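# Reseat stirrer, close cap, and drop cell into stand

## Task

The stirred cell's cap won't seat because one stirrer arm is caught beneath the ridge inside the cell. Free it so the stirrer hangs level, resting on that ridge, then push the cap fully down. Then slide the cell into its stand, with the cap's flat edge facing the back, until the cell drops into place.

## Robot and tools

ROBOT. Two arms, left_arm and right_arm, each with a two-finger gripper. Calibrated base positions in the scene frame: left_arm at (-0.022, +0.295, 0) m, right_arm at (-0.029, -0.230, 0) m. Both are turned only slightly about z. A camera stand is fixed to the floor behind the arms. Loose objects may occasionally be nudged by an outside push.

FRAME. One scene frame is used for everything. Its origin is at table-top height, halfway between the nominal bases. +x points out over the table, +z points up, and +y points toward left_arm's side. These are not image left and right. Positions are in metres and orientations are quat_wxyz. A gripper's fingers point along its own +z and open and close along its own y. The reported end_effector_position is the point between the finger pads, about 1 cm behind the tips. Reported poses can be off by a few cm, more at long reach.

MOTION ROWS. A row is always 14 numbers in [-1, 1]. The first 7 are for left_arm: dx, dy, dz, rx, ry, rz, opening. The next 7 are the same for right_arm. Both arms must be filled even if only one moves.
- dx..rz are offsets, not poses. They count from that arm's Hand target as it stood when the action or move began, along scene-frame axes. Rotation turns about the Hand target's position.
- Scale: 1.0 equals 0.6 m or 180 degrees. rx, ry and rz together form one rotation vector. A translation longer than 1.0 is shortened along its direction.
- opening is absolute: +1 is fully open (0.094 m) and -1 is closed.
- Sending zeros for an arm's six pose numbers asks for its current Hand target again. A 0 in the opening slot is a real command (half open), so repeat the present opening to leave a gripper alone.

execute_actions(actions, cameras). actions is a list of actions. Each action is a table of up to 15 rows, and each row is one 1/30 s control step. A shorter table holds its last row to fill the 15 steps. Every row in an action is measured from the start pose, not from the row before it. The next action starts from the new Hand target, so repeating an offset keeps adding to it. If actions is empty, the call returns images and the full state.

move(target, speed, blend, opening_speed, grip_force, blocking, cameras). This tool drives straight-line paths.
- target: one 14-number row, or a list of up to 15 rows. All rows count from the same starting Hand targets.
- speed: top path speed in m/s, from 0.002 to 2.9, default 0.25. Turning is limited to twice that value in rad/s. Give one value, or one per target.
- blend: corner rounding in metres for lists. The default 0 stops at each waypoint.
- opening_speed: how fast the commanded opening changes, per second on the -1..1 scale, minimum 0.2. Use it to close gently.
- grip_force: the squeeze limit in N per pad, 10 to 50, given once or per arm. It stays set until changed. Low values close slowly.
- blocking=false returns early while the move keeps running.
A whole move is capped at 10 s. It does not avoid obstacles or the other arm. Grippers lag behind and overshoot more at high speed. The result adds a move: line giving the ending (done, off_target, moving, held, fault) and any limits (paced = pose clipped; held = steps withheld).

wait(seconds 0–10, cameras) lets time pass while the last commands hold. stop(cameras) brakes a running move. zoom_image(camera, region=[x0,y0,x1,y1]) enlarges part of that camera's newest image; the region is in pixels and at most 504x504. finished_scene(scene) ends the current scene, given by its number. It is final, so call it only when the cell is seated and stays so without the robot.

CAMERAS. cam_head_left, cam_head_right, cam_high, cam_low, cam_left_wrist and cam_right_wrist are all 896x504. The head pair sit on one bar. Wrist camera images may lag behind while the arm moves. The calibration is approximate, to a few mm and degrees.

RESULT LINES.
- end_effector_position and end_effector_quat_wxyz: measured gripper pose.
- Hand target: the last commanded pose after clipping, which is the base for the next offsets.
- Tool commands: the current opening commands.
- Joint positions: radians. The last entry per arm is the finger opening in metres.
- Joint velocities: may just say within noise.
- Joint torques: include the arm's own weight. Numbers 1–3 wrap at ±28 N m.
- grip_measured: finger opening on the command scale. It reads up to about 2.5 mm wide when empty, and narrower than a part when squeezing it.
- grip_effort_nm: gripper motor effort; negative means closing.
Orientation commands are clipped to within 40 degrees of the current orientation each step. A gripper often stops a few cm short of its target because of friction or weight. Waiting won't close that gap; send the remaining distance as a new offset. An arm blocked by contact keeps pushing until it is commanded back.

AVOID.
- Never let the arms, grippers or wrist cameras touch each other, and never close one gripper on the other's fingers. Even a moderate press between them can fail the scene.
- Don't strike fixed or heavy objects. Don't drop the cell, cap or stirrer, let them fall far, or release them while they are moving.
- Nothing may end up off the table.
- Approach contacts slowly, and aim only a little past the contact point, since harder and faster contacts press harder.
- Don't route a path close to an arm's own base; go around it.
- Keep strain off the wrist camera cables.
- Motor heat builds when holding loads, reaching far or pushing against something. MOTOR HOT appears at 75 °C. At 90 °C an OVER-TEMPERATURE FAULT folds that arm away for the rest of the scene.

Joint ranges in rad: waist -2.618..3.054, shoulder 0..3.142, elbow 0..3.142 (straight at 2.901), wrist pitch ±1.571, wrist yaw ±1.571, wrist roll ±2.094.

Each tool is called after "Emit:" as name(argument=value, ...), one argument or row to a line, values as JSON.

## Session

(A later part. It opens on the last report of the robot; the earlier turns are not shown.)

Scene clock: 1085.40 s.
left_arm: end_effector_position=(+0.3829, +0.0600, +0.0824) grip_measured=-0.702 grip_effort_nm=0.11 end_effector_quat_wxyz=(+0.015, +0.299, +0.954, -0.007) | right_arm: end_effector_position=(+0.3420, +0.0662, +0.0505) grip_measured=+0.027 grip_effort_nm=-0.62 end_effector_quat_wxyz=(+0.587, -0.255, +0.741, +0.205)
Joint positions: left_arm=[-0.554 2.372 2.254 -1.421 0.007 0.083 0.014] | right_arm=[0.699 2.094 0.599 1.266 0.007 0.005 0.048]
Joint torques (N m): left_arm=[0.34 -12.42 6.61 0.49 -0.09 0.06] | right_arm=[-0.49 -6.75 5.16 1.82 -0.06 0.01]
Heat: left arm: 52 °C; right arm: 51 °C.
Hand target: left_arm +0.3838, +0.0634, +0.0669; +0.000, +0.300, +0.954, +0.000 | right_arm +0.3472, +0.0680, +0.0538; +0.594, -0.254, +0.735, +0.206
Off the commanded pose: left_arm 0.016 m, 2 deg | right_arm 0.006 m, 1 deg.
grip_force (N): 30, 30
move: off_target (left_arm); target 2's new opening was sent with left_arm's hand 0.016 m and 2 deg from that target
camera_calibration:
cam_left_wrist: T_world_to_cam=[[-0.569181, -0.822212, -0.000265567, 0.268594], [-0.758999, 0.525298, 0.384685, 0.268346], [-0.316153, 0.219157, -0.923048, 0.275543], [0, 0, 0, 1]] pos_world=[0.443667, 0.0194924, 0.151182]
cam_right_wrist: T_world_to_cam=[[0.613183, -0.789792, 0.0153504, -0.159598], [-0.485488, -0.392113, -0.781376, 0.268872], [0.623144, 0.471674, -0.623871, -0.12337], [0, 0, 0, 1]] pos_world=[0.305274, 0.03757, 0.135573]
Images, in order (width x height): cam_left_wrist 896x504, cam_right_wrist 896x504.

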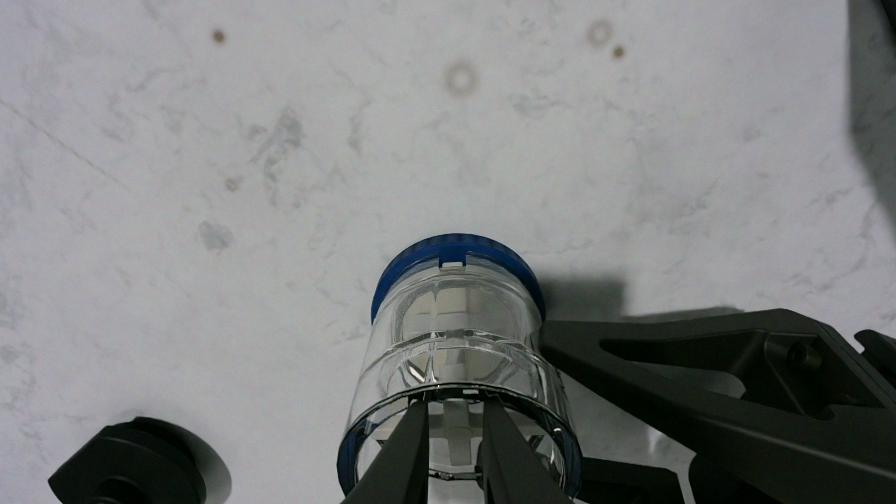

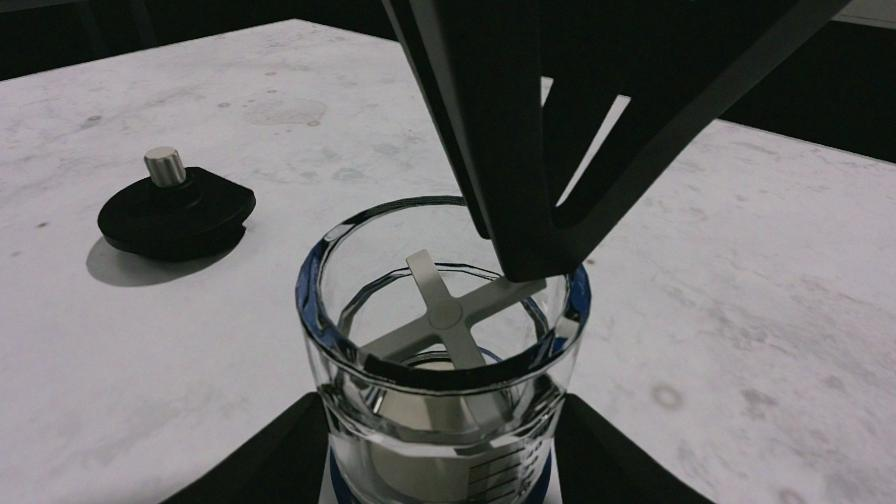

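Emit:
move(
  target=[
    [0.0,0,0.08,0,0,0,-0.7,0,0,0,0,0,0,0.0],
    [-0.02,0.04,0.22,0,0,0,-0.98,0,0,0,0,0,0,0.0],
  ],
  speed=0.12,
  cameras=["cam_left_wrist","cam_right_wrist"],
)

Emit:
zoom_image(
  camera="cam_right_wrist",
  region=[290, 160, 600, 504],
)

Scene clock: 1096.20 s.
left_arm: end_effector_position=(+0.3774, +0.0812, +0.1934) grip_measured=-0.964 grip_effort_nm=-0.64 end_effector_quat_wxyz=(+0.101, +0.296, +0.950, -0.023) | right_arm: end_effector_position=(+0.3420, +0.0662, +0.0505) grip_measured=+0.027 grip_effort_nm=-0.62 end_effector_quat_wxyz=(+0.587, -0.255, +0.741, +0.205)
Joint positions: left_arm=[-0.52 2.179 2.361 -1.544 0.007 0.112 0.002] | right_arm=[0.699 2.094 0.599 1.266 0.007 0.005 0.048]
Joint torques (N m): left_arm=[0.4 -15.35 5.7 0.63 -0.07 0.11] | right_arm=[-0.46 -6.74 5.09 1.87 -0.05 0.01]
Heat: left arm: 52 °C; right arm: 51 °C.
Hand target: left_arm +0.3718, +0.0875, +0.1990; +0.000, +0.300, +0.954, +0.000 | right_arm +0.3472, +0.0680, +0.0538; +0.594, -0.254, +0.735, +0.206
Off the commanded pose: left_arm 0.010 m, 12 deg | right_arm 0.006 m, 1 deg.
joint sent to its limit (left arm) — joint 4 (wrist pitch), lower limit. The joint targets are off in orientation, not in position.
grip_force (N): 30, 30
move: off_target (left_arm); target 2's new opening was sent with left_arm's hand 0.010 m and 12 deg from that target
camera_calibration:
cam_left_wrist: T_world_to_cam=[[-0.56296, -0.826226, -0.0206487, 0.284852], [-0.809165, 0.545904, 0.21735, 0.259942], [-0.168308, 0.139068, -0.975875, 0.332414], [0, 0, 0, 1]] pos_world=[0.426644, 0.0472208, 0.273778]
cam_right_wrist: T_world_to_cam=[[0.613183, -0.789792, 0.0153504, -0.159598], [-0.485488, -0.392113, -0.781376, 0.268872], [0.623144, 0.471674, -0.623871, -0.12337], [0, 0, 0, 1]] pos_world=[0.305274, 0.03757, 0.135573]
Images, in order (width x height): cam_left_wrist 896x504, cam_right_wrist 896x504.

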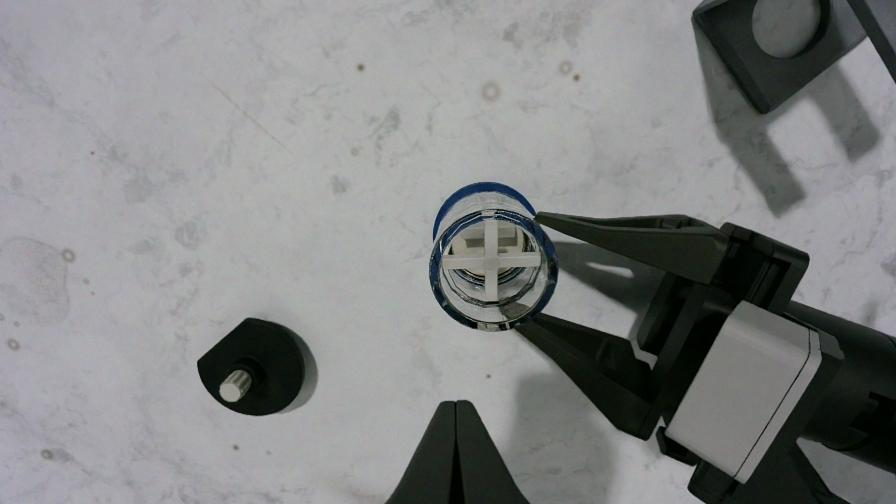

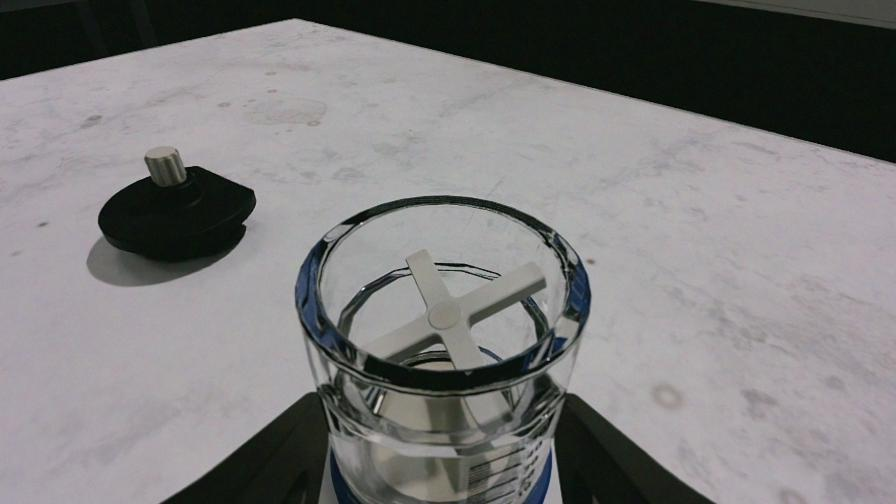

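Scaled by 1.465 from the camera's 896x504 image, which has a finer 1280x720 frame.

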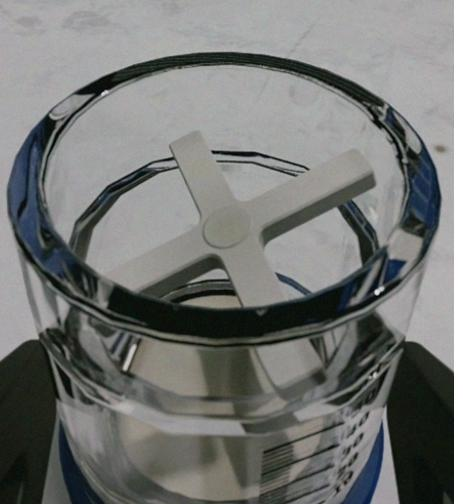

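Emit:
zoom_image(
  camera="cam_left_wrist",
  region=[410, 170, 580, 340],
)

Emit:
zoom_image(
  camera="cam_right_wrist",
  region=[320, 280, 560, 440],
)

Emit:
execute_actions(
  actions=[],
  cameras=["cam_low"],
)

Emit:
zoom_image(
  camera="cam_low",
  region=[540, 170, 620, 250],
)

Scaled by 2.965 from the camera's 896x504 image, which has a finer 1280x720 frame.

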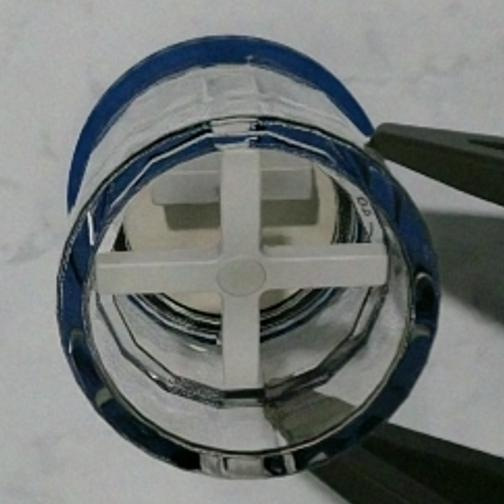

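Scaled by 2.100 from the camera's 896x504 image, which has a finer 1280x720 frame.

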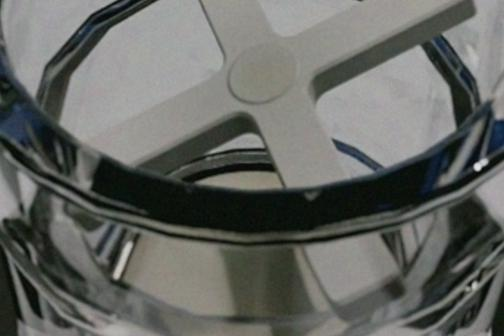

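Scene clock: 1106.47 s.
left_arm: end_effector_position=(+0.3774, +0.0812, +0.1934) grip_measured=-0.964 grip_effort_nm=-0.68 end_effector_quat_wxyz=(+0.101, +0.296, +0.950, -0.023) | right_arm: end_effector_position=(+0.3420, +0.0662, +0.0505) grip_measured=+0.027 grip_effort_nm=-0.62 end_effector_quat_wxyz=(+0.587, -0.255, +0.741, +0.205)
Joint positions: left_arm=[-0.52 2.179 2.361 -1.544 0.007 0.112 0.002] | right_arm=[0.699 2.094 0.599 1.266 0.007 0.005 0.048]
Joint velocities: within noise
Joint torques (N m): left_arm=[0.36 -15.32 5.68 0.62 -0.06 0.11] | right_arm=[-0.57 -6.9 5.16 1.84 -0.04 -0.02]
Heat: left arm: 52 °C; right arm: 51 °C.
Hand target: left_arm +0.3718, +0.0875, +0.1990; +0.000, +0.300, +0.954, +0.000 | right_arm +0.3472, +0.0680, +0.0538; +0.594, -0.254, +0.735, +0.206
Tool commands: left_gripper/opening=-0.98 right_gripper/opening=+0.0
Off the commanded pose: left_arm 0.010 m, 12 deg | right_arm 0.006 m, 1 deg.
grip_force (N): 30, 30
Images, in order (width x height): cam_low 896x504.

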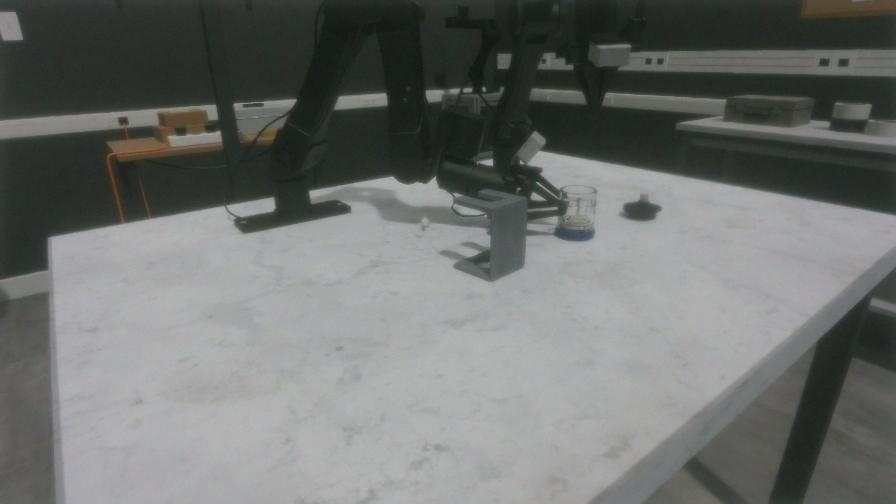

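Scaled by 6.300 from the camera's 896x504 image, which has a finer 1280x720 frame.

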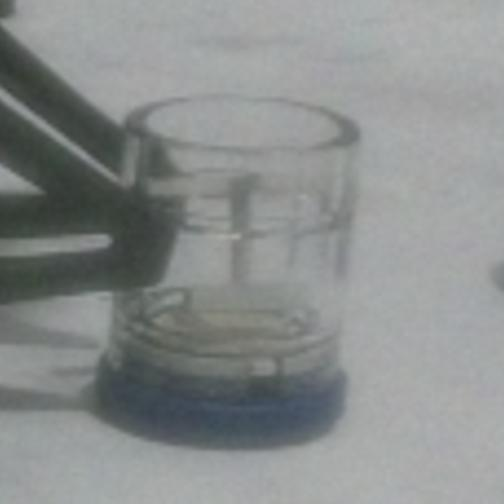

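Emit:
move(
  target=[
    [0.022,-0.045,-0.12,0,0,0,-0.98,0,0,0,0,0,0,0.0],
    [0.022,-0.045,-0.19,0,0,0,-0.98,0,0,0,0,0,0,0.0],
  ],
  speed=0.1,
  cameras=["cam_left_wrist","cam_right_wrist"],
)

Scene clock: 1122.40 s.
left_arm: end_effector_position=(+0.3862, +0.0617, +0.1011) grip_measured=-0.964 grip_effort_nm=-0.68 end_effector_quat_wxyz=(+0.016, +0.301, +0.953, -0.007) | right_arm: end_effector_position=(+0.3420, +0.0662, +0.0505) grip_measured=+0.027 grip_effort_nm=-0.62 end_effector_quat_wxyz=(+0.587, -0.255, +0.741, +0.205)
Joint positions: left_arm=[-0.548 2.403 2.383 -1.517 0.006 0.092 0.002] | right_arm=[0.699 2.094 0.599 1.266 0.007 0.005 0.048]
Joint torques (N m): left_arm=[-0.59 -12.41 6.58 0.49 -0.07 -0.1] | right_arm=[-0.51 -6.94 5.18 1.84 -0.02 0.01]
Heat: left arm: 52 °C; right arm: 51 °C.
Hand target: left_arm +0.3849, +0.0605, +0.0848; +0.000, +0.300, +0.954, +0.000 | right_arm +0.3472, +0.0680, +0.0538; +0.594, -0.254, +0.735, +0.206
Off the commanded pose: left_arm 0.016 m, 2 deg | right_arm 0.006 m, 1 deg.
grip_force (N): 30, 30
move: off_target (left_arm)
camera_calibration:
cam_left_wrist: T_world_to_cam=[[-0.571934, -0.820297, -0.00190266, 0.272885], [-0.758413, 0.5279, 0.382271, 0.262542], [-0.312571, 0.220077, -0.924048, 0.29201], [0, 0, 0, 1]] pos_world=[0.446462, 0.0209864, 0.169988]
cam_right_wrist: T_world_to_cam=[[0.613183, -0.789792, 0.0153504, -0.159598], [-0.485488, -0.392113, -0.781376, 0.268872], [0.623144, 0.471674, -0.623871, -0.12337], [0, 0, 0, 1]] pos_world=[0.305274, 0.03757, 0.135573]
Images, in order (width x height): cam_left_wrist 896x504, cam_right_wrist 896x504.

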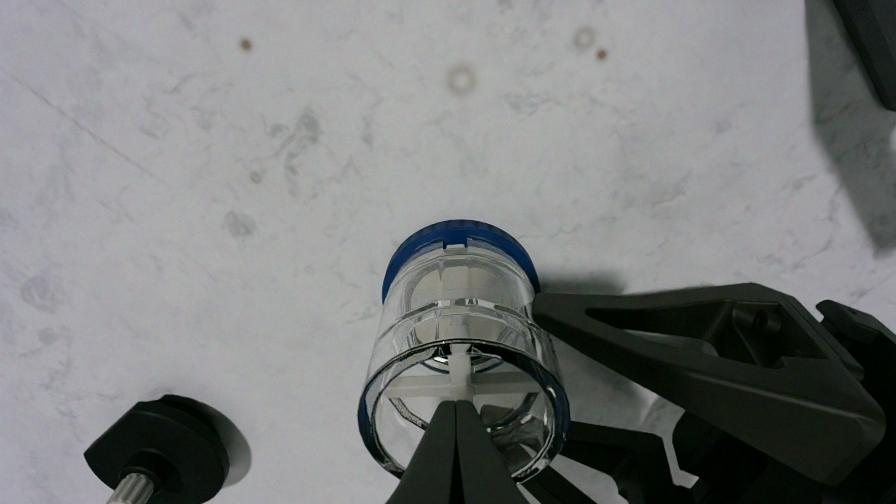

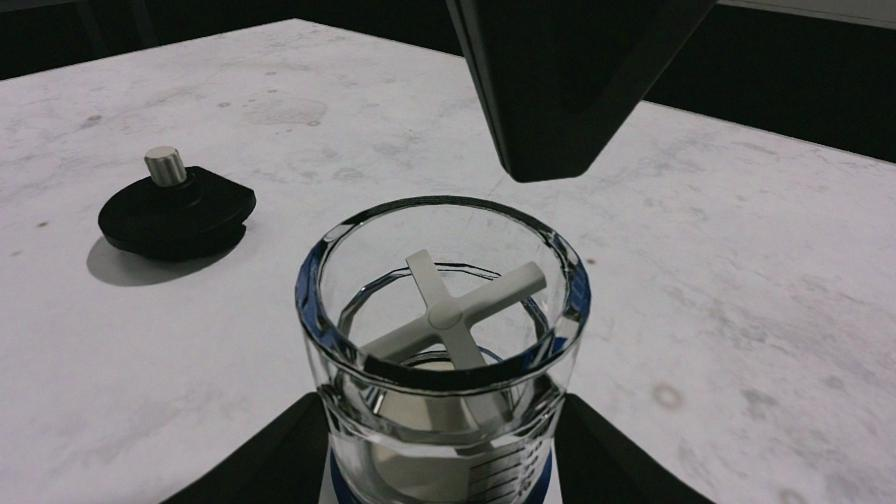

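Emit:
move(
  target=[
    [-0.006,0.004,0,0,0,0,-0.98,0,0,0,0,0,0,0.0],
    [-0.006,0.004,-0.042,0,0,0,-0.98,0,0,0,0,0,0,0.0],
  ],
  speed=0.04,
  cameras=["cam_left_wrist","cam_right_wrist"],
)

Scene clock: 1132.03 s.
left_arm: end_effector_position=(+0.3800, +0.0652, +0.0752) grip_measured=-0.964 grip_effort_nm=-0.67 end_effector_quat_wxyz=(+0.002, +0.301, +0.954, -0.004) | right_arm: end_effector_position=(+0.3420, +0.0663, +0.0505) grip_measured=+0.027 grip_effort_nm=-0.62 end_effector_quat_wxyz=(+0.587, -0.255, +0.741, +0.205)
Joint positions: left_arm=[-0.548 2.375 2.231 -1.42 0.006 0.092 0.002] | right_arm=[0.699 2.094 0.599 1.266 0.006 0.005 0.048]
Joint torques (N m): left_arm=[-0.53 -13.76 4.15 0.84 -0.06 -0.09] | right_arm=[-0.31 -6.82 5.01 1.85 -0.05 -0.01]
Heat: left arm: 50 °C; right arm: 51 °C.
Hand target: left_arm +0.3813, +0.0629, +0.0597; +0.000, +0.300, +0.954, +0.000 | right_arm +0.3472, +0.0680, +0.0538; +0.594, -0.254, +0.735, +0.206
Off the commanded pose: left_arm 0.016 m, 1 deg | right_arm 0.006 m, 1 deg.
grip_force (N): 30, 30
move: off_target (left_arm)
camera_calibration:
cam_left_wrist: T_world_to_cam=[[-0.57189, -0.82033, 0.000551275, 0.272027], [-0.748778, 0.522281, 0.40811, 0.260678], [-0.335073, 0.232981, -0.912932, 0.27228], [0, 0, 0, 1]] pos_world=[0.441993, 0.0235687, 0.142038]
cam_right_wrist: T_world_to_cam=[[0.613513, -0.789536, 0.0153016, -0.159701], [-0.485338, -0.392278, -0.781387, 0.268834], [0.622935, 0.471965, -0.62386, -0.123319], [0, 0, 0, 1]] pos_world=[0.305274, 0.0375698, 0.135573]
Images, in order (width x height): cam_left_wrist 896x504, cam_right_wrist 896x504.

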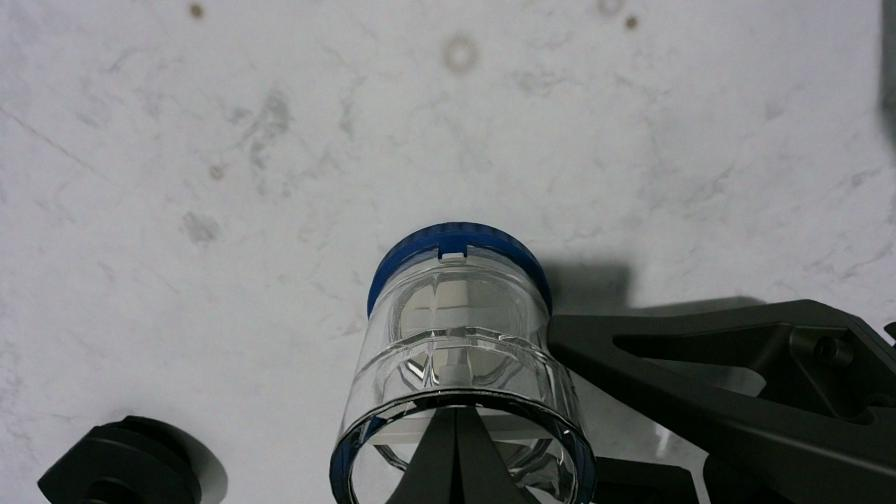

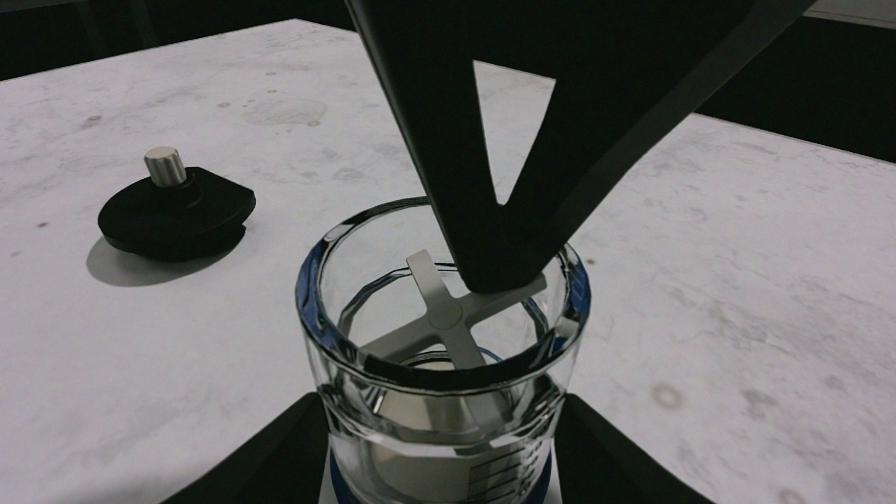

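Emit:
move(
  target=[0.0,0,-0.015,0,0,0,-0.98,0,0,0,0,0,0,0.0],
  speed=0.04,
  cameras=["cam_right_wrist"],
)

Emit:
zoom_image(
  camera="cam_right_wrist",
  region=[290, 160, 600, 420],
)

Scene clock: 1136.93 s.
left_arm: end_effector_position=(+0.3800, +0.0652, +0.0748) grip_measured=-0.964 grip_effort_nm=-0.67 end_effector_quat_wxyz=(+0.009, +0.301, +0.954, -0.005) | right_arm: end_effector_position=(+0.3420, +0.0663, +0.0505) grip_measured=+0.027 grip_effort_nm=-0.62 end_effector_quat_wxyz=(+0.587, -0.255, +0.741, +0.205)
Joint positions: left_arm=[-0.548 2.355 2.193 -1.389 0.006 0.092 0.002] | right_arm=[0.699 2.094 0.599 1.266 0.006 0.005 0.048]
Joint torques (N m): left_arm=[-0.58 -12.34 3.71 0.98 -0.09 -0.09] | right_arm=[-0.44 -6.83 5.14 1.87 -0.07 -0.04]
Heat: left arm: 50 °C; right arm: 51 °C.
Hand target: left_arm +0.3813, +0.0629, +0.0507; +0.000, +0.300, +0.954, +0.000 | right_arm +0.3472, +0.0680, +0.0538; +0.594, -0.254, +0.735, +0.206
Off the commanded pose: left_arm 0.024 m, 1 deg | right_arm 0.006 m, 1 deg.
grip_force (N): 30, 30
move: off_target (left_arm)
camera_calibration:
cam_right_wrist: T_world_to_cam=[[0.613513, -0.789536, 0.0153016, -0.159701], [-0.485338, -0.392278, -0.781387, 0.268834], [0.622935, 0.471965, -0.62386, -0.123319], [0, 0, 0, 1]] pos_world=[0.305274, 0.0375698, 0.135573]
Images, in order (width x height): cam_right_wrist 896x504.

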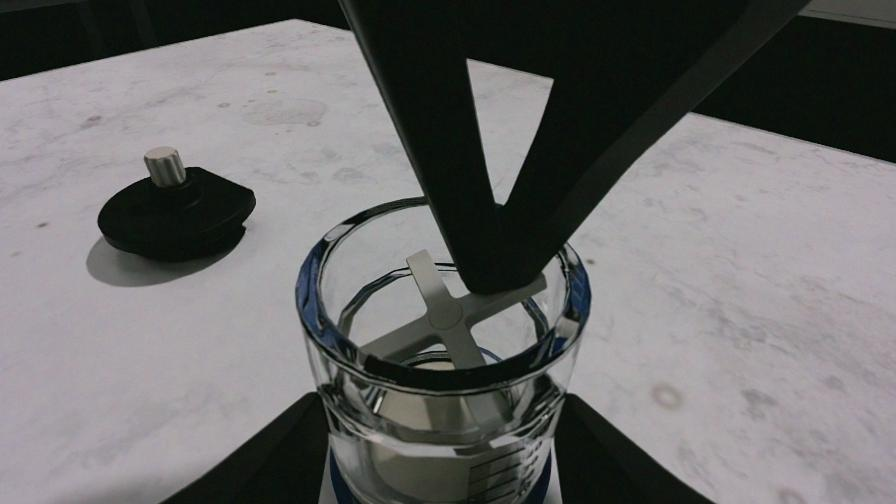

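Scaled by 1.626 from the camera's 896x504 image, which has a finer 1280x720 frame.

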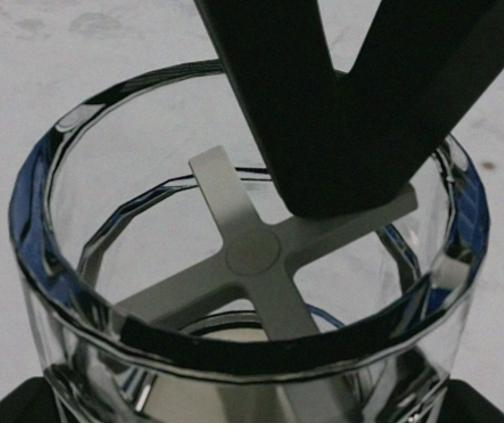

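Emit:
move(
  target=[
    [0.0,0,0.13,0,0,0,-0.98,0,0,0,0,0,0,0.0],
    [-0.007,0,0.13,-0.063,-0.091,0,-0.6,0,0,0,0,0,0,0.0],
    [-0.006,-0.003,0.07,-0.063,-0.091,0,-0.6,0,0,0,0,0,0,0.0],
  ],
  speed=0.15,
  cameras=["cam_left_wrist","cam_right_wrist"],
)

Scene clock: 1162.07 s.
left_arm: end_effector_position=(+0.3808, +0.0611, +0.0883) grip_measured=-0.602 grip_effort_nm=0.08 end_effector_quat_wxyz=(+0.161, +0.298, +0.939, -0.047) | right_arm: end_effector_position=(+0.3420, +0.0663, +0.0505) grip_measured=+0.027 grip_effort_nm=-0.62 end_effector_quat_wxyz=(+0.587, -0.255, +0.741, +0.205)
Joint positions: left_arm=[-0.548 2.011 1.641 -0.864 0.024 0.092 0.019] | right_arm=[0.699 2.094 0.599 1.266 0.006 0.006 0.048]
Joint torques (N m): left_arm=[-0.18 -14.42 6.48 1.11 0.05 -0.11] | right_arm=[-0.38 -6.71 5.14 1.82 -0.05 -0.02]
Heat: left arm: 53 °C; right arm: 51 °C.
Hand target: left_arm +0.3777, +0.0611, +0.0927; +0.165, +0.295, +0.940, -0.051 | right_arm +0.3472, +0.0680, +0.0538; +0.594, -0.254, +0.735, +0.206
Off the commanded pose: left_arm 0.005 m, 1 deg | right_arm 0.006 m, 1 deg.
grip_force (N): 30, 30
move: done; target 2's new opening was sent with left_arm's hand 0.011 m and 1 deg from that target
camera_calibration:
cam_left_wrist: T_world_to_cam=[[-0.572503, -0.819816, -0.0119436, 0.270354], [-0.817233, 0.569403, 0.0889372, 0.309469], [-0.0661114, 0.0606775, -0.995966, 0.200952], [0, 0, 0, 1]] pos_world=[0.420972, 0.0332344, 0.175847]
cam_right_wrist: T_world_to_cam=[[0.61343, -0.789608, 0.014932, -0.159623], [-0.485565, -0.392001, -0.781385, 0.268893], [0.622841, 0.472074, -0.623871, -0.123293], [0, 0, 0, 1]] pos_world=[0.305274, 0.0375697, 0.135573]
Images, in order (width x height): cam_left_wrist 896x504, cam_right_wrist 896x504.

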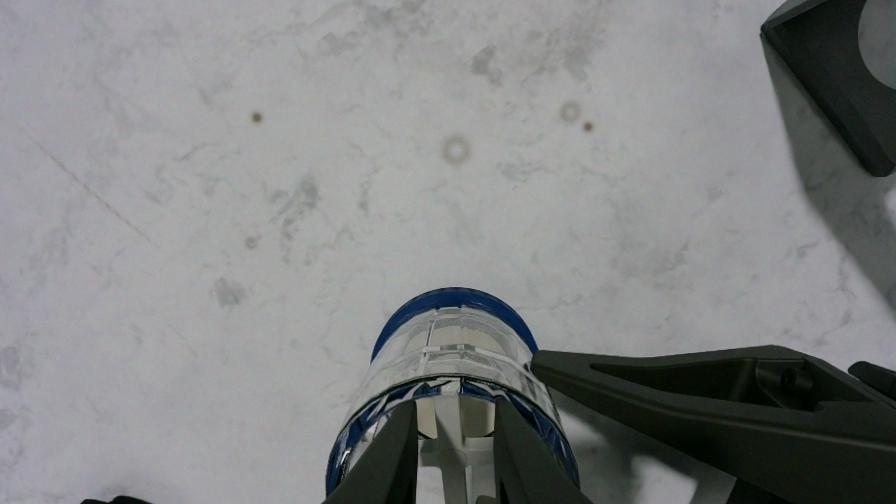

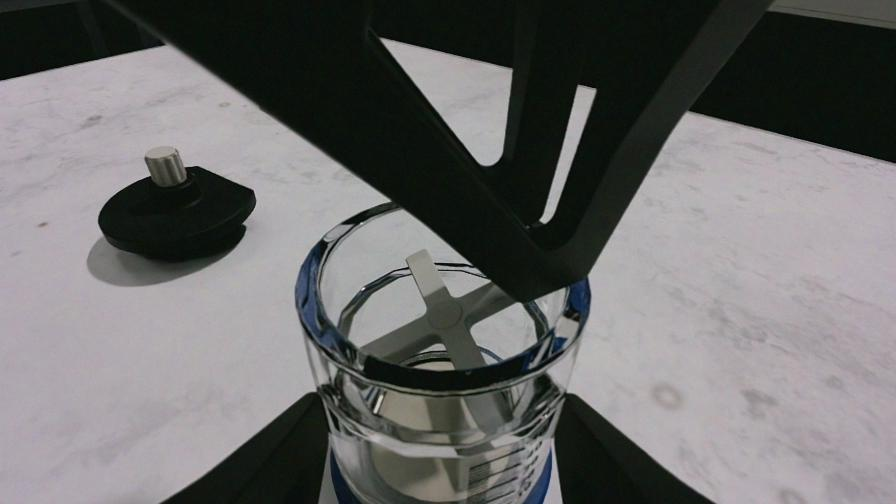

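Emit:
move(
  target=[
    [-0.005,0.003,0,0,0,0,-0.6,0,0,0,0,0,0,0.0],
    [-0.005,0.003,-0.034,0,0,0,-0.6,0,0,0,0,0,0,0.0],
  ],
  speed=0.06,
  cameras=["cam_left_wrist","cam_right_wrist"],
)

Scene clock: 1177.73 s.
left_arm: end_effector_position=(+0.3800, +0.0612, +0.0854) grip_measured=-0.602 grip_effort_nm=0.07 end_effector_quat_wxyz=(+0.176, +0.297, +0.937, -0.053) | right_arm: end_effector_position=(+0.3419, +0.0666, +0.0505) grip_measured=+0.027 grip_effort_nm=-0.62 end_effector_quat_wxyz=(+0.587, -0.255, +0.740, +0.206)
Joint positions: left_arm=[-0.546 1.982 1.576 -0.796 0.03 0.092 0.019] | right_arm=[0.699 2.097 0.599 1.27 0.005 0.006 0.048]
Joint torques (N m): left_arm=[-0.31 -11.64 4.94 1.29 0 -0.11] | right_arm=[-0.5 -7.02 5.09 1.78 -0.04 -0.01]
Heat: left arm: 53 °C; right arm: 51 °C.
Hand target: left_arm +0.3747, +0.0629, +0.0723; +0.165, +0.296, +0.940, -0.051 | right_arm +0.3472, +0.0680, +0.0538; +0.594, -0.254, +0.735, +0.206
Off the commanded pose: left_arm 0.014 m, 1 deg | right_arm 0.006 m, 1 deg.
grip_force (N): 30, 30
move: off_target (left_arm)
camera_calibration:
cam_left_wrist: T_world_to_cam=[[-0.572524, -0.819841, -0.00880984, 0.269728], [-0.818847, 0.571222, 0.056529, 0.312208], [-0.0413124, 0.0395781, -0.998362, 0.190068], [0, 0, 0, 1]] pos_world=[0.417928, 0.0352713, 0.174484]
cam_right_wrist: T_world_to_cam=[[0.614497, -0.788791, 0.0142033, -0.159757], [-0.48395, -0.39111, -0.782831, 0.268386], [0.623046, 0.474174, -0.622072, -0.123614], [0, 0, 0, 1]] pos_world=[0.305073, 0.0375681, 0.135474]
Images, in order (width x height): cam_left_wrist 896x504, cam_right_wrist 896x504.

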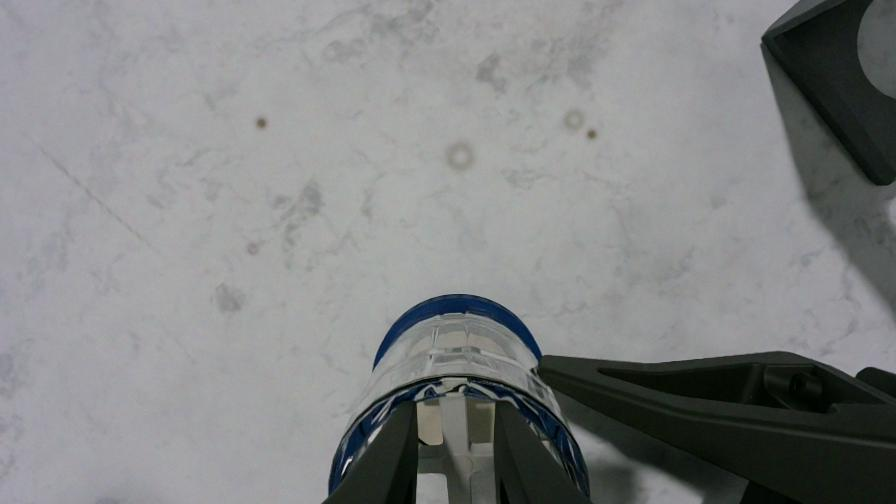

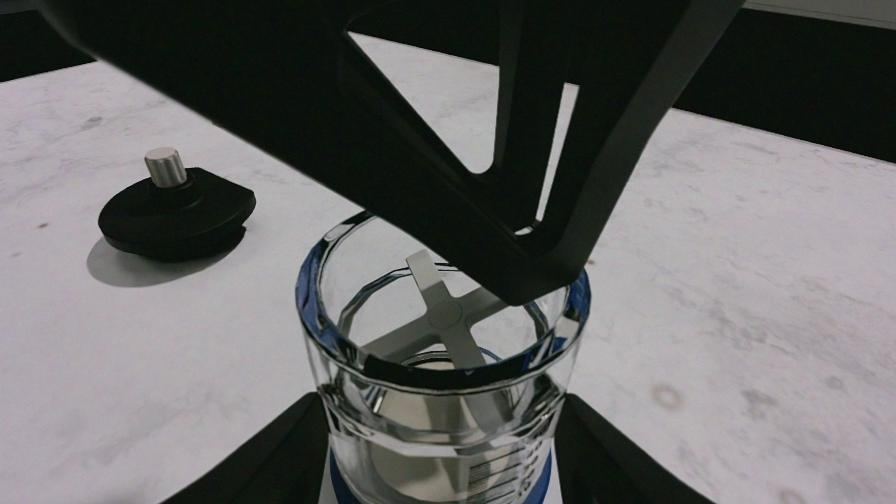

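Emit:
move(
  target=[
    [0,0,0.025,0,0,0,-0.7,0,0,0,0,0,0,0.0],
    [-0.010,0.007,0.02,0,0,0,-0.7,0,0,0,0,0,0,0.0],
    [-0.010,0.007,-0.01,0,0,0,-0.7,0,0,0,0,0,0,0.0],
  ],
  speed=0.06,
  cameras=["cam_left_wrist","cam_right_wrist"],
)

Scene clock: 1194.57 s.
left_arm: end_effector_position=(+0.3783, +0.0661, +0.0784) grip_measured=-0.699 grip_effort_nm=-0.09 end_effector_quat_wxyz=(+0.183, +0.294, +0.937, -0.053) | right_arm: end_effector_position=(+0.3419, +0.0666, +0.0506) grip_measured=+0.027 grip_effort_nm=-0.62 end_effector_quat_wxyz=(+0.587, -0.255, +0.740, +0.206)
Joint positions: left_arm=[-0.54 1.962 1.515 -0.742 0.028 0.092 0.014] | right_arm=[0.699 2.097 0.599 1.271 0.005 0.007 0.048]
Joint torques (N m): left_arm=[-0.77 -11.54 5.45 1.12 0.02 -0.09] | right_arm=[-0.5 -6.9 5.12 1.83 -0.04 -0.04]
Heat: left arm: 50 °C; right arm: 52 °C.
Hand target: left_arm +0.3687, +0.0671, +0.0663; +0.165, +0.295, +0.940, -0.051 | right_arm +0.3472, +0.0681, +0.0538; +0.594, -0.254, +0.735, +0.206
Off the commanded pose: left_arm 0.015 m, 2 deg | right_arm 0.006 m, 1 deg.
grip_force (N): 30, 30
move: off_target (left_arm)
camera_calibration:
cam_left_wrist: T_world_to_cam=[[-0.566055, -0.82428, -0.0120079, 0.270866], [-0.823833, 0.565105, 0.0442165, 0.311691], [-0.029661, 0.0349215, -0.99895, 0.178718], [0, 0, 0, 1]] pos_world=[0.415407, 0.0408901, 0.168001]
cam_right_wrist: T_world_to_cam=[[0.614661, -0.788678, 0.0133665, -0.1597], [-0.484023, -0.390498, -0.783092, 0.268499], [0.622827, 0.474867, -0.621762, -0.123552], [0, 0, 0, 1]] pos_world=[0.305073, 0.0375675, 0.135574]
Images, in order (width x height): cam_left_wrist 896x504, cam_right_wrist 896x504.

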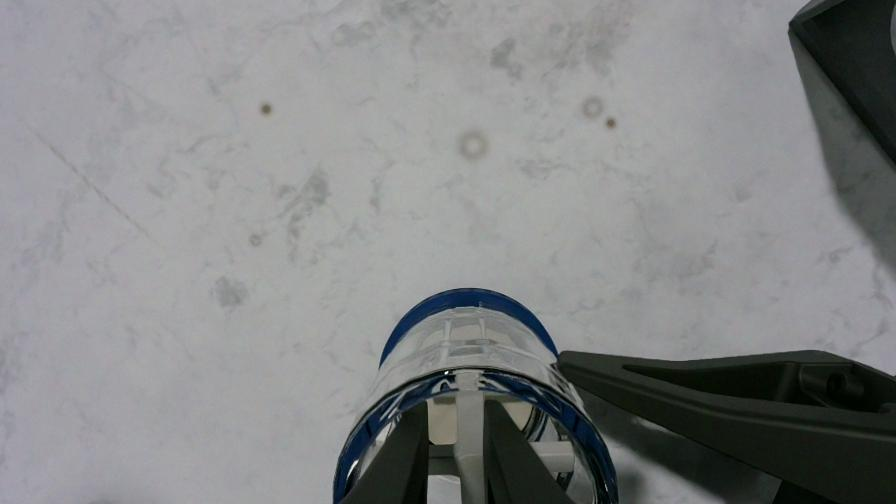

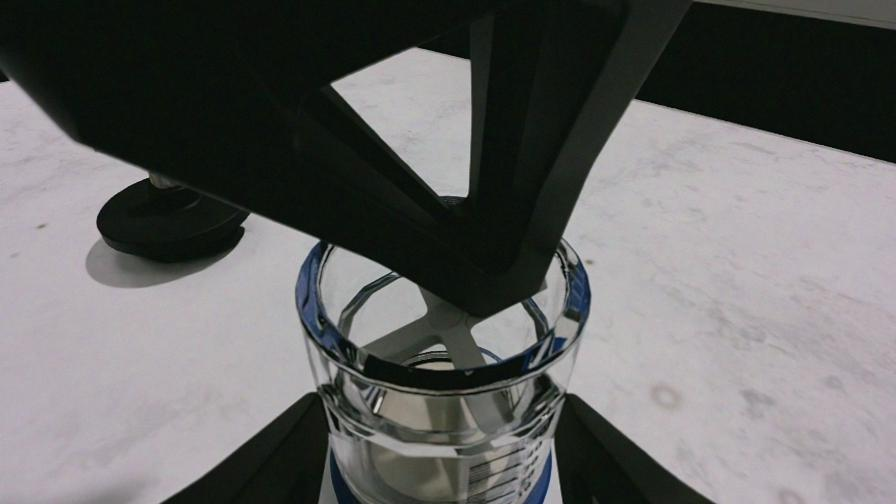

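Emit:
move(
  target=[
    [0.0,0.0,0.03,0,0,0,-0.75,0,0,0,0,0,0,0.0],
    [0.007,-0.012,0.03,0,0,0,-0.75,0,0,0,0,0,0,0.0],
  ],
  speed=0.06,
  cameras=["cam_left_wrist","cam_right_wrist"],
)

Scene clock: 1205.87 s.
left_arm: end_effector_position=(+0.3723, +0.0627, +0.0866) grip_measured=-0.748 grip_effort_nm=-0.10 end_effector_quat_wxyz=(+0.171, +0.297, +0.938, -0.053) | right_arm: end_effector_position=(+0.3426, +0.0658, +0.0506) grip_measured=+0.027 grip_effort_nm=-0.62 end_effector_quat_wxyz=(+0.588, -0.254, +0.740, +0.206)
Joint positions: left_arm=[-0.552 1.962 1.556 -0.807 0.029 0.086 0.012] | right_arm=[0.697 2.097 0.599 1.271 0.005 0.007 0.048]
Joint torques (N m): left_arm=[-0.58 -10.41 9.88 0.94 -0.03 -0.11] | right_arm=[-0.29 -6.87 5.15 1.81 -0.02 -0.02]
Heat: left arm: 51 °C; right arm: 53 °C.
Hand target: left_arm +0.3730, +0.0599, +0.0843; +0.165, +0.295, +0.940, -0.051 | right_arm +0.3473, +0.0679, +0.0538; +0.594, -0.254, +0.735, +0.206
Off the commanded pose: left_arm 0.004 m, 1 deg | right_arm 0.006 m, 1 deg.
grip_force (N): 30, 30
move: done
camera_calibration:
cam_left_wrist: T_world_to_cam=[[-0.572098, -0.820161, -0.00629196, 0.266283], [-0.818585, 0.570486, 0.0668144, 0.304133], [-0.0512091, 0.0433749, -0.997746, 0.194253], [0, 0, 0, 1]] pos_world=[0.411246, 0.0364654, 0.17517]
cam_right_wrist: T_world_to_cam=[[0.61278, -0.790147, 0.0129668, -0.160078], [-0.485148, -0.389096, -0.783094, 0.268819], [0.623805, 0.473573, -0.621768, -0.12386], [0, 0, 0, 1]] pos_world=[0.305774, 0.0367681, 0.135574]
Images, in order (width x height): cam_left_wrist 896x504, cam_right_wrist 896x504.

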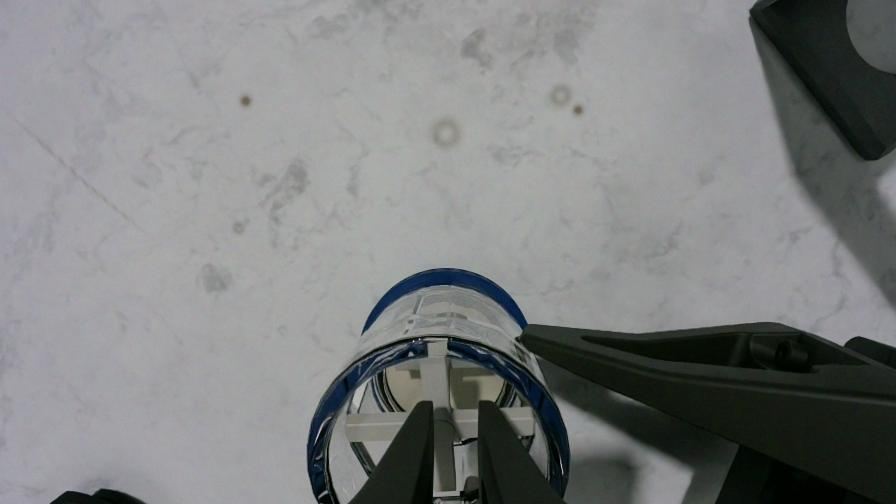

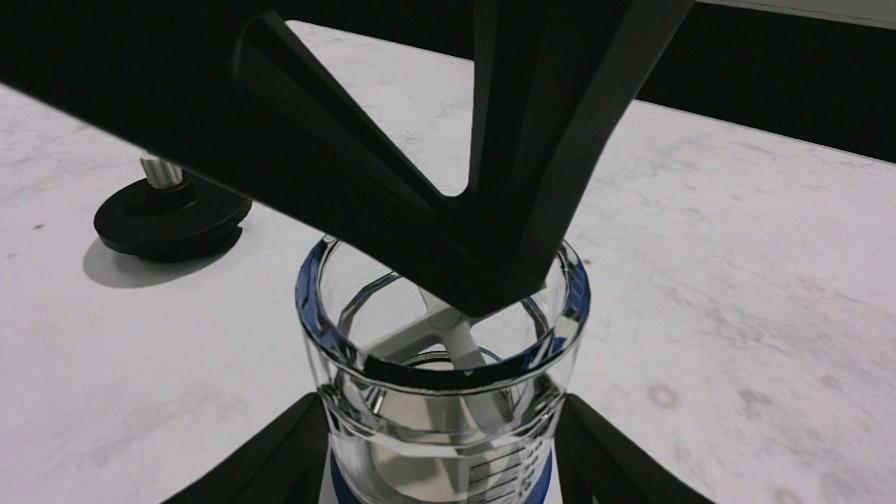

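Emit:
move(
  target=[
    [0.017,-0.006,0.01,0,0,0,-0.75,0,0,0,0,0,0,0.0],
  ],
  speed=0.06,
  cameras=["cam_left_wrist","cam_right_wrist"],
)

Scene clock: 1214.20 s.
left_arm: end_effector_position=(+0.3822, +0.0571, +0.0991) grip_measured=-0.748 grip_effort_nm=-0.09 end_effector_quat_wxyz=(+0.179, +0.297, +0.936, -0.055) | right_arm: end_effector_position=(+0.3426, +0.0658, +0.0506) grip_measured=+0.027 grip_effort_nm=-0.62 end_effector_quat_wxyz=(+0.588, -0.254, +0.740, +0.205)
Joint positions: left_arm=[-0.552 1.984 1.632 -0.842 0.029 0.085 0.012] | right_arm=[0.697 2.097 0.599 1.271 0.005 0.007 0.048]
Joint torques (N m): left_arm=[-0.16 -9.5 10.14 0.96 -0.02 -0.06] | right_arm=[-0.23 -6.87 5.11 1.79 -0.03 0]
Heat: left arm: 51 °C; right arm: 53 °C.
Hand target: left_arm +0.3832, +0.0563, +0.0903; +0.165, +0.295, +0.940, -0.051 | right_arm +0.3473, +0.0679, +0.0538; +0.594, -0.254, +0.735, +0.206
Off the commanded pose: left_arm 0.009 m, 2 deg | right_arm 0.006 m, 1 deg.
grip_force (N): 30, 30
move: done
camera_calibration:
cam_left_wrist: T_world_to_cam=[[-0.571721, -0.820413, -0.00758412, 0.267302], [-0.819636, 0.570719, 0.0497757, 0.316611], [-0.0365082, 0.034674, -0.998732, 0.20248], [0, 0, 0, 1]] pos_world=[0.41972, 0.0315814, 0.188491]
cam_right_wrist: T_world_to_cam=[[0.612863, -0.790076, 0.0133367, -0.160016], [-0.484921, -0.389373, -0.783097, 0.268751], [0.623899, 0.473464, -0.621757, -0.123871], [0, 0, 0, 1]] pos_world=[0.305674, 0.0368682, 0.135574]
Images, in order (width x height): cam_left_wrist 896x504, cam_right_wrist 896x504.

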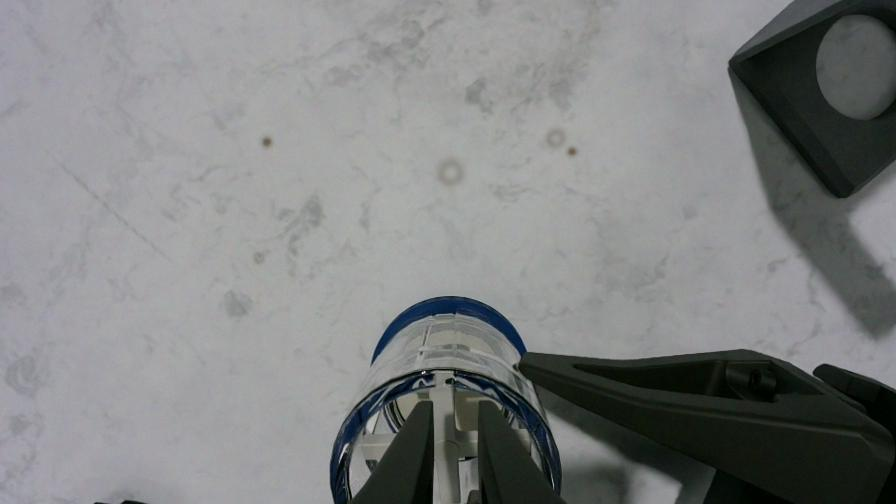

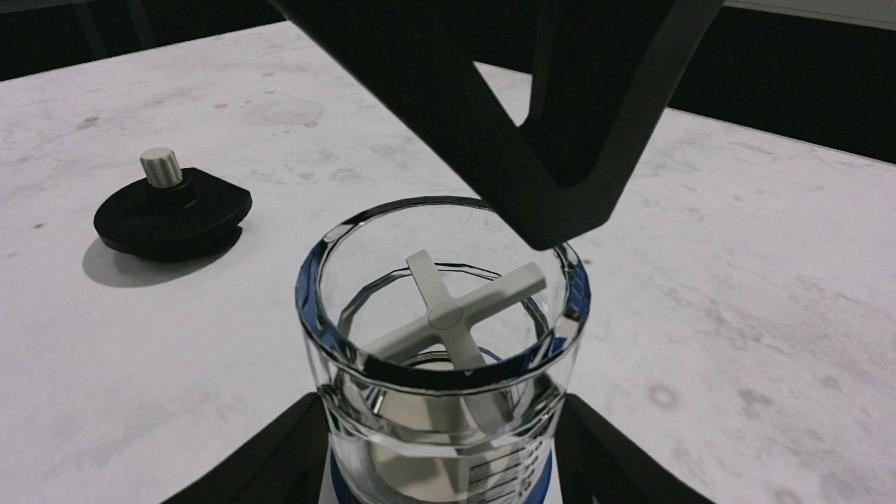

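Emit:
move(
  target=[
    [-0.006,0.009,0.0,0,0,0,-0.75,0,0,0,0,0,0,0.0],
    [-0.006,0.009,-0.018,0,0,0,-0.75,0,0,0,0,0,0,0.0],
  ],
  speed=0.06,
  cameras=["cam_left_wrist","cam_right_wrist"],
)

Scene clock: 1221.73 s.
left_arm: end_effector_position=(+0.3811, +0.0577, +0.0921) grip_measured=-0.748 grip_effort_nm=-0.10 end_effector_quat_wxyz=(+0.179, +0.297, +0.937, -0.055) | right_arm: end_effector_position=(+0.3426, +0.0658, +0.0506) grip_measured=+0.027 grip_effort_nm=-0.62 end_effector_quat_wxyz=(+0.588, -0.254, +0.740, +0.205)
Joint positions: left_arm=[-0.552 1.984 1.604 -0.816 0.029 0.085 0.012] | right_arm=[0.697 2.097 0.599 1.271 0.005 0.007 0.048]
Joint torques (N m): left_arm=[0.59 -10.86 6.68 1.19 0.01 0.02] | right_arm=[-0.28 -7.01 5.18 1.81 -0.04 -0.06]
Heat: left arm: 50 °C; right arm: 53 °C.
Hand target: left_arm +0.3795, +0.0618, +0.0795; +0.165, +0.295, +0.940, -0.051 | right_arm +0.3473, +0.0679, +0.0538; +0.594, -0.254, +0.735, +0.206
Off the commanded pose: left_arm 0.013 m, 2 deg | right_arm 0.006 m, 1 deg.
grip_force (N): 30, 30
move: off_target (left_arm)
camera_calibration:
cam_left_wrist: T_world_to_cam=[[-0.571707, -0.820424, -0.00749727, 0.267205], [-0.819587, 0.570655, 0.0512957, 0.315593], [-0.0378059, 0.0354708, -0.998655, 0.195838], [0, 0, 0, 1]] pos_world=[0.418822, 0.03218, 0.181389]
cam_right_wrist: T_world_to_cam=[[0.612863, -0.790076, 0.0133367, -0.160016], [-0.484921, -0.389373, -0.783097, 0.268751], [0.623899, 0.473464, -0.621757, -0.123871], [0, 0, 0, 1]] pos_world=[0.305674, 0.0368682, 0.135574]
Images, in order (width x height): cam_left_wrist 896x504, cam_right_wrist 896x504.

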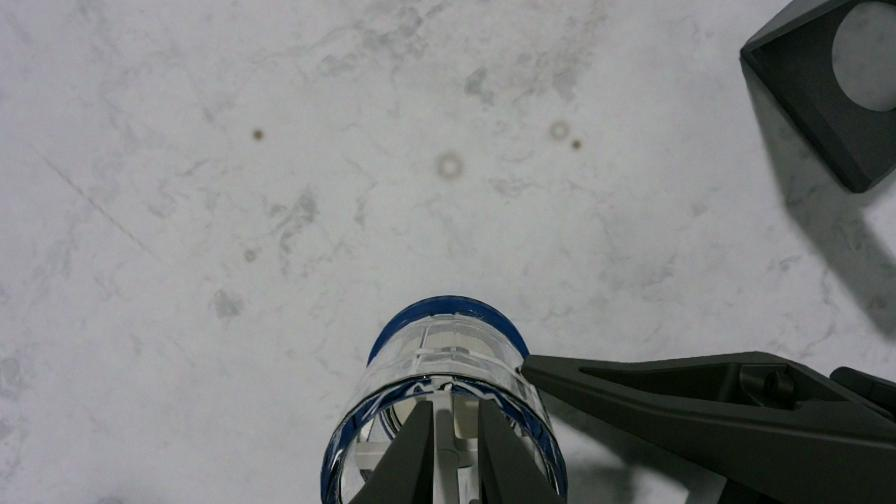

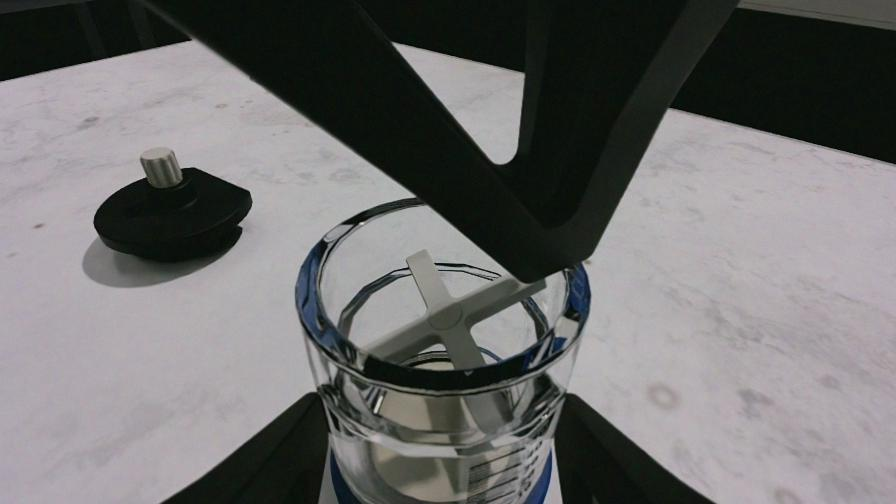

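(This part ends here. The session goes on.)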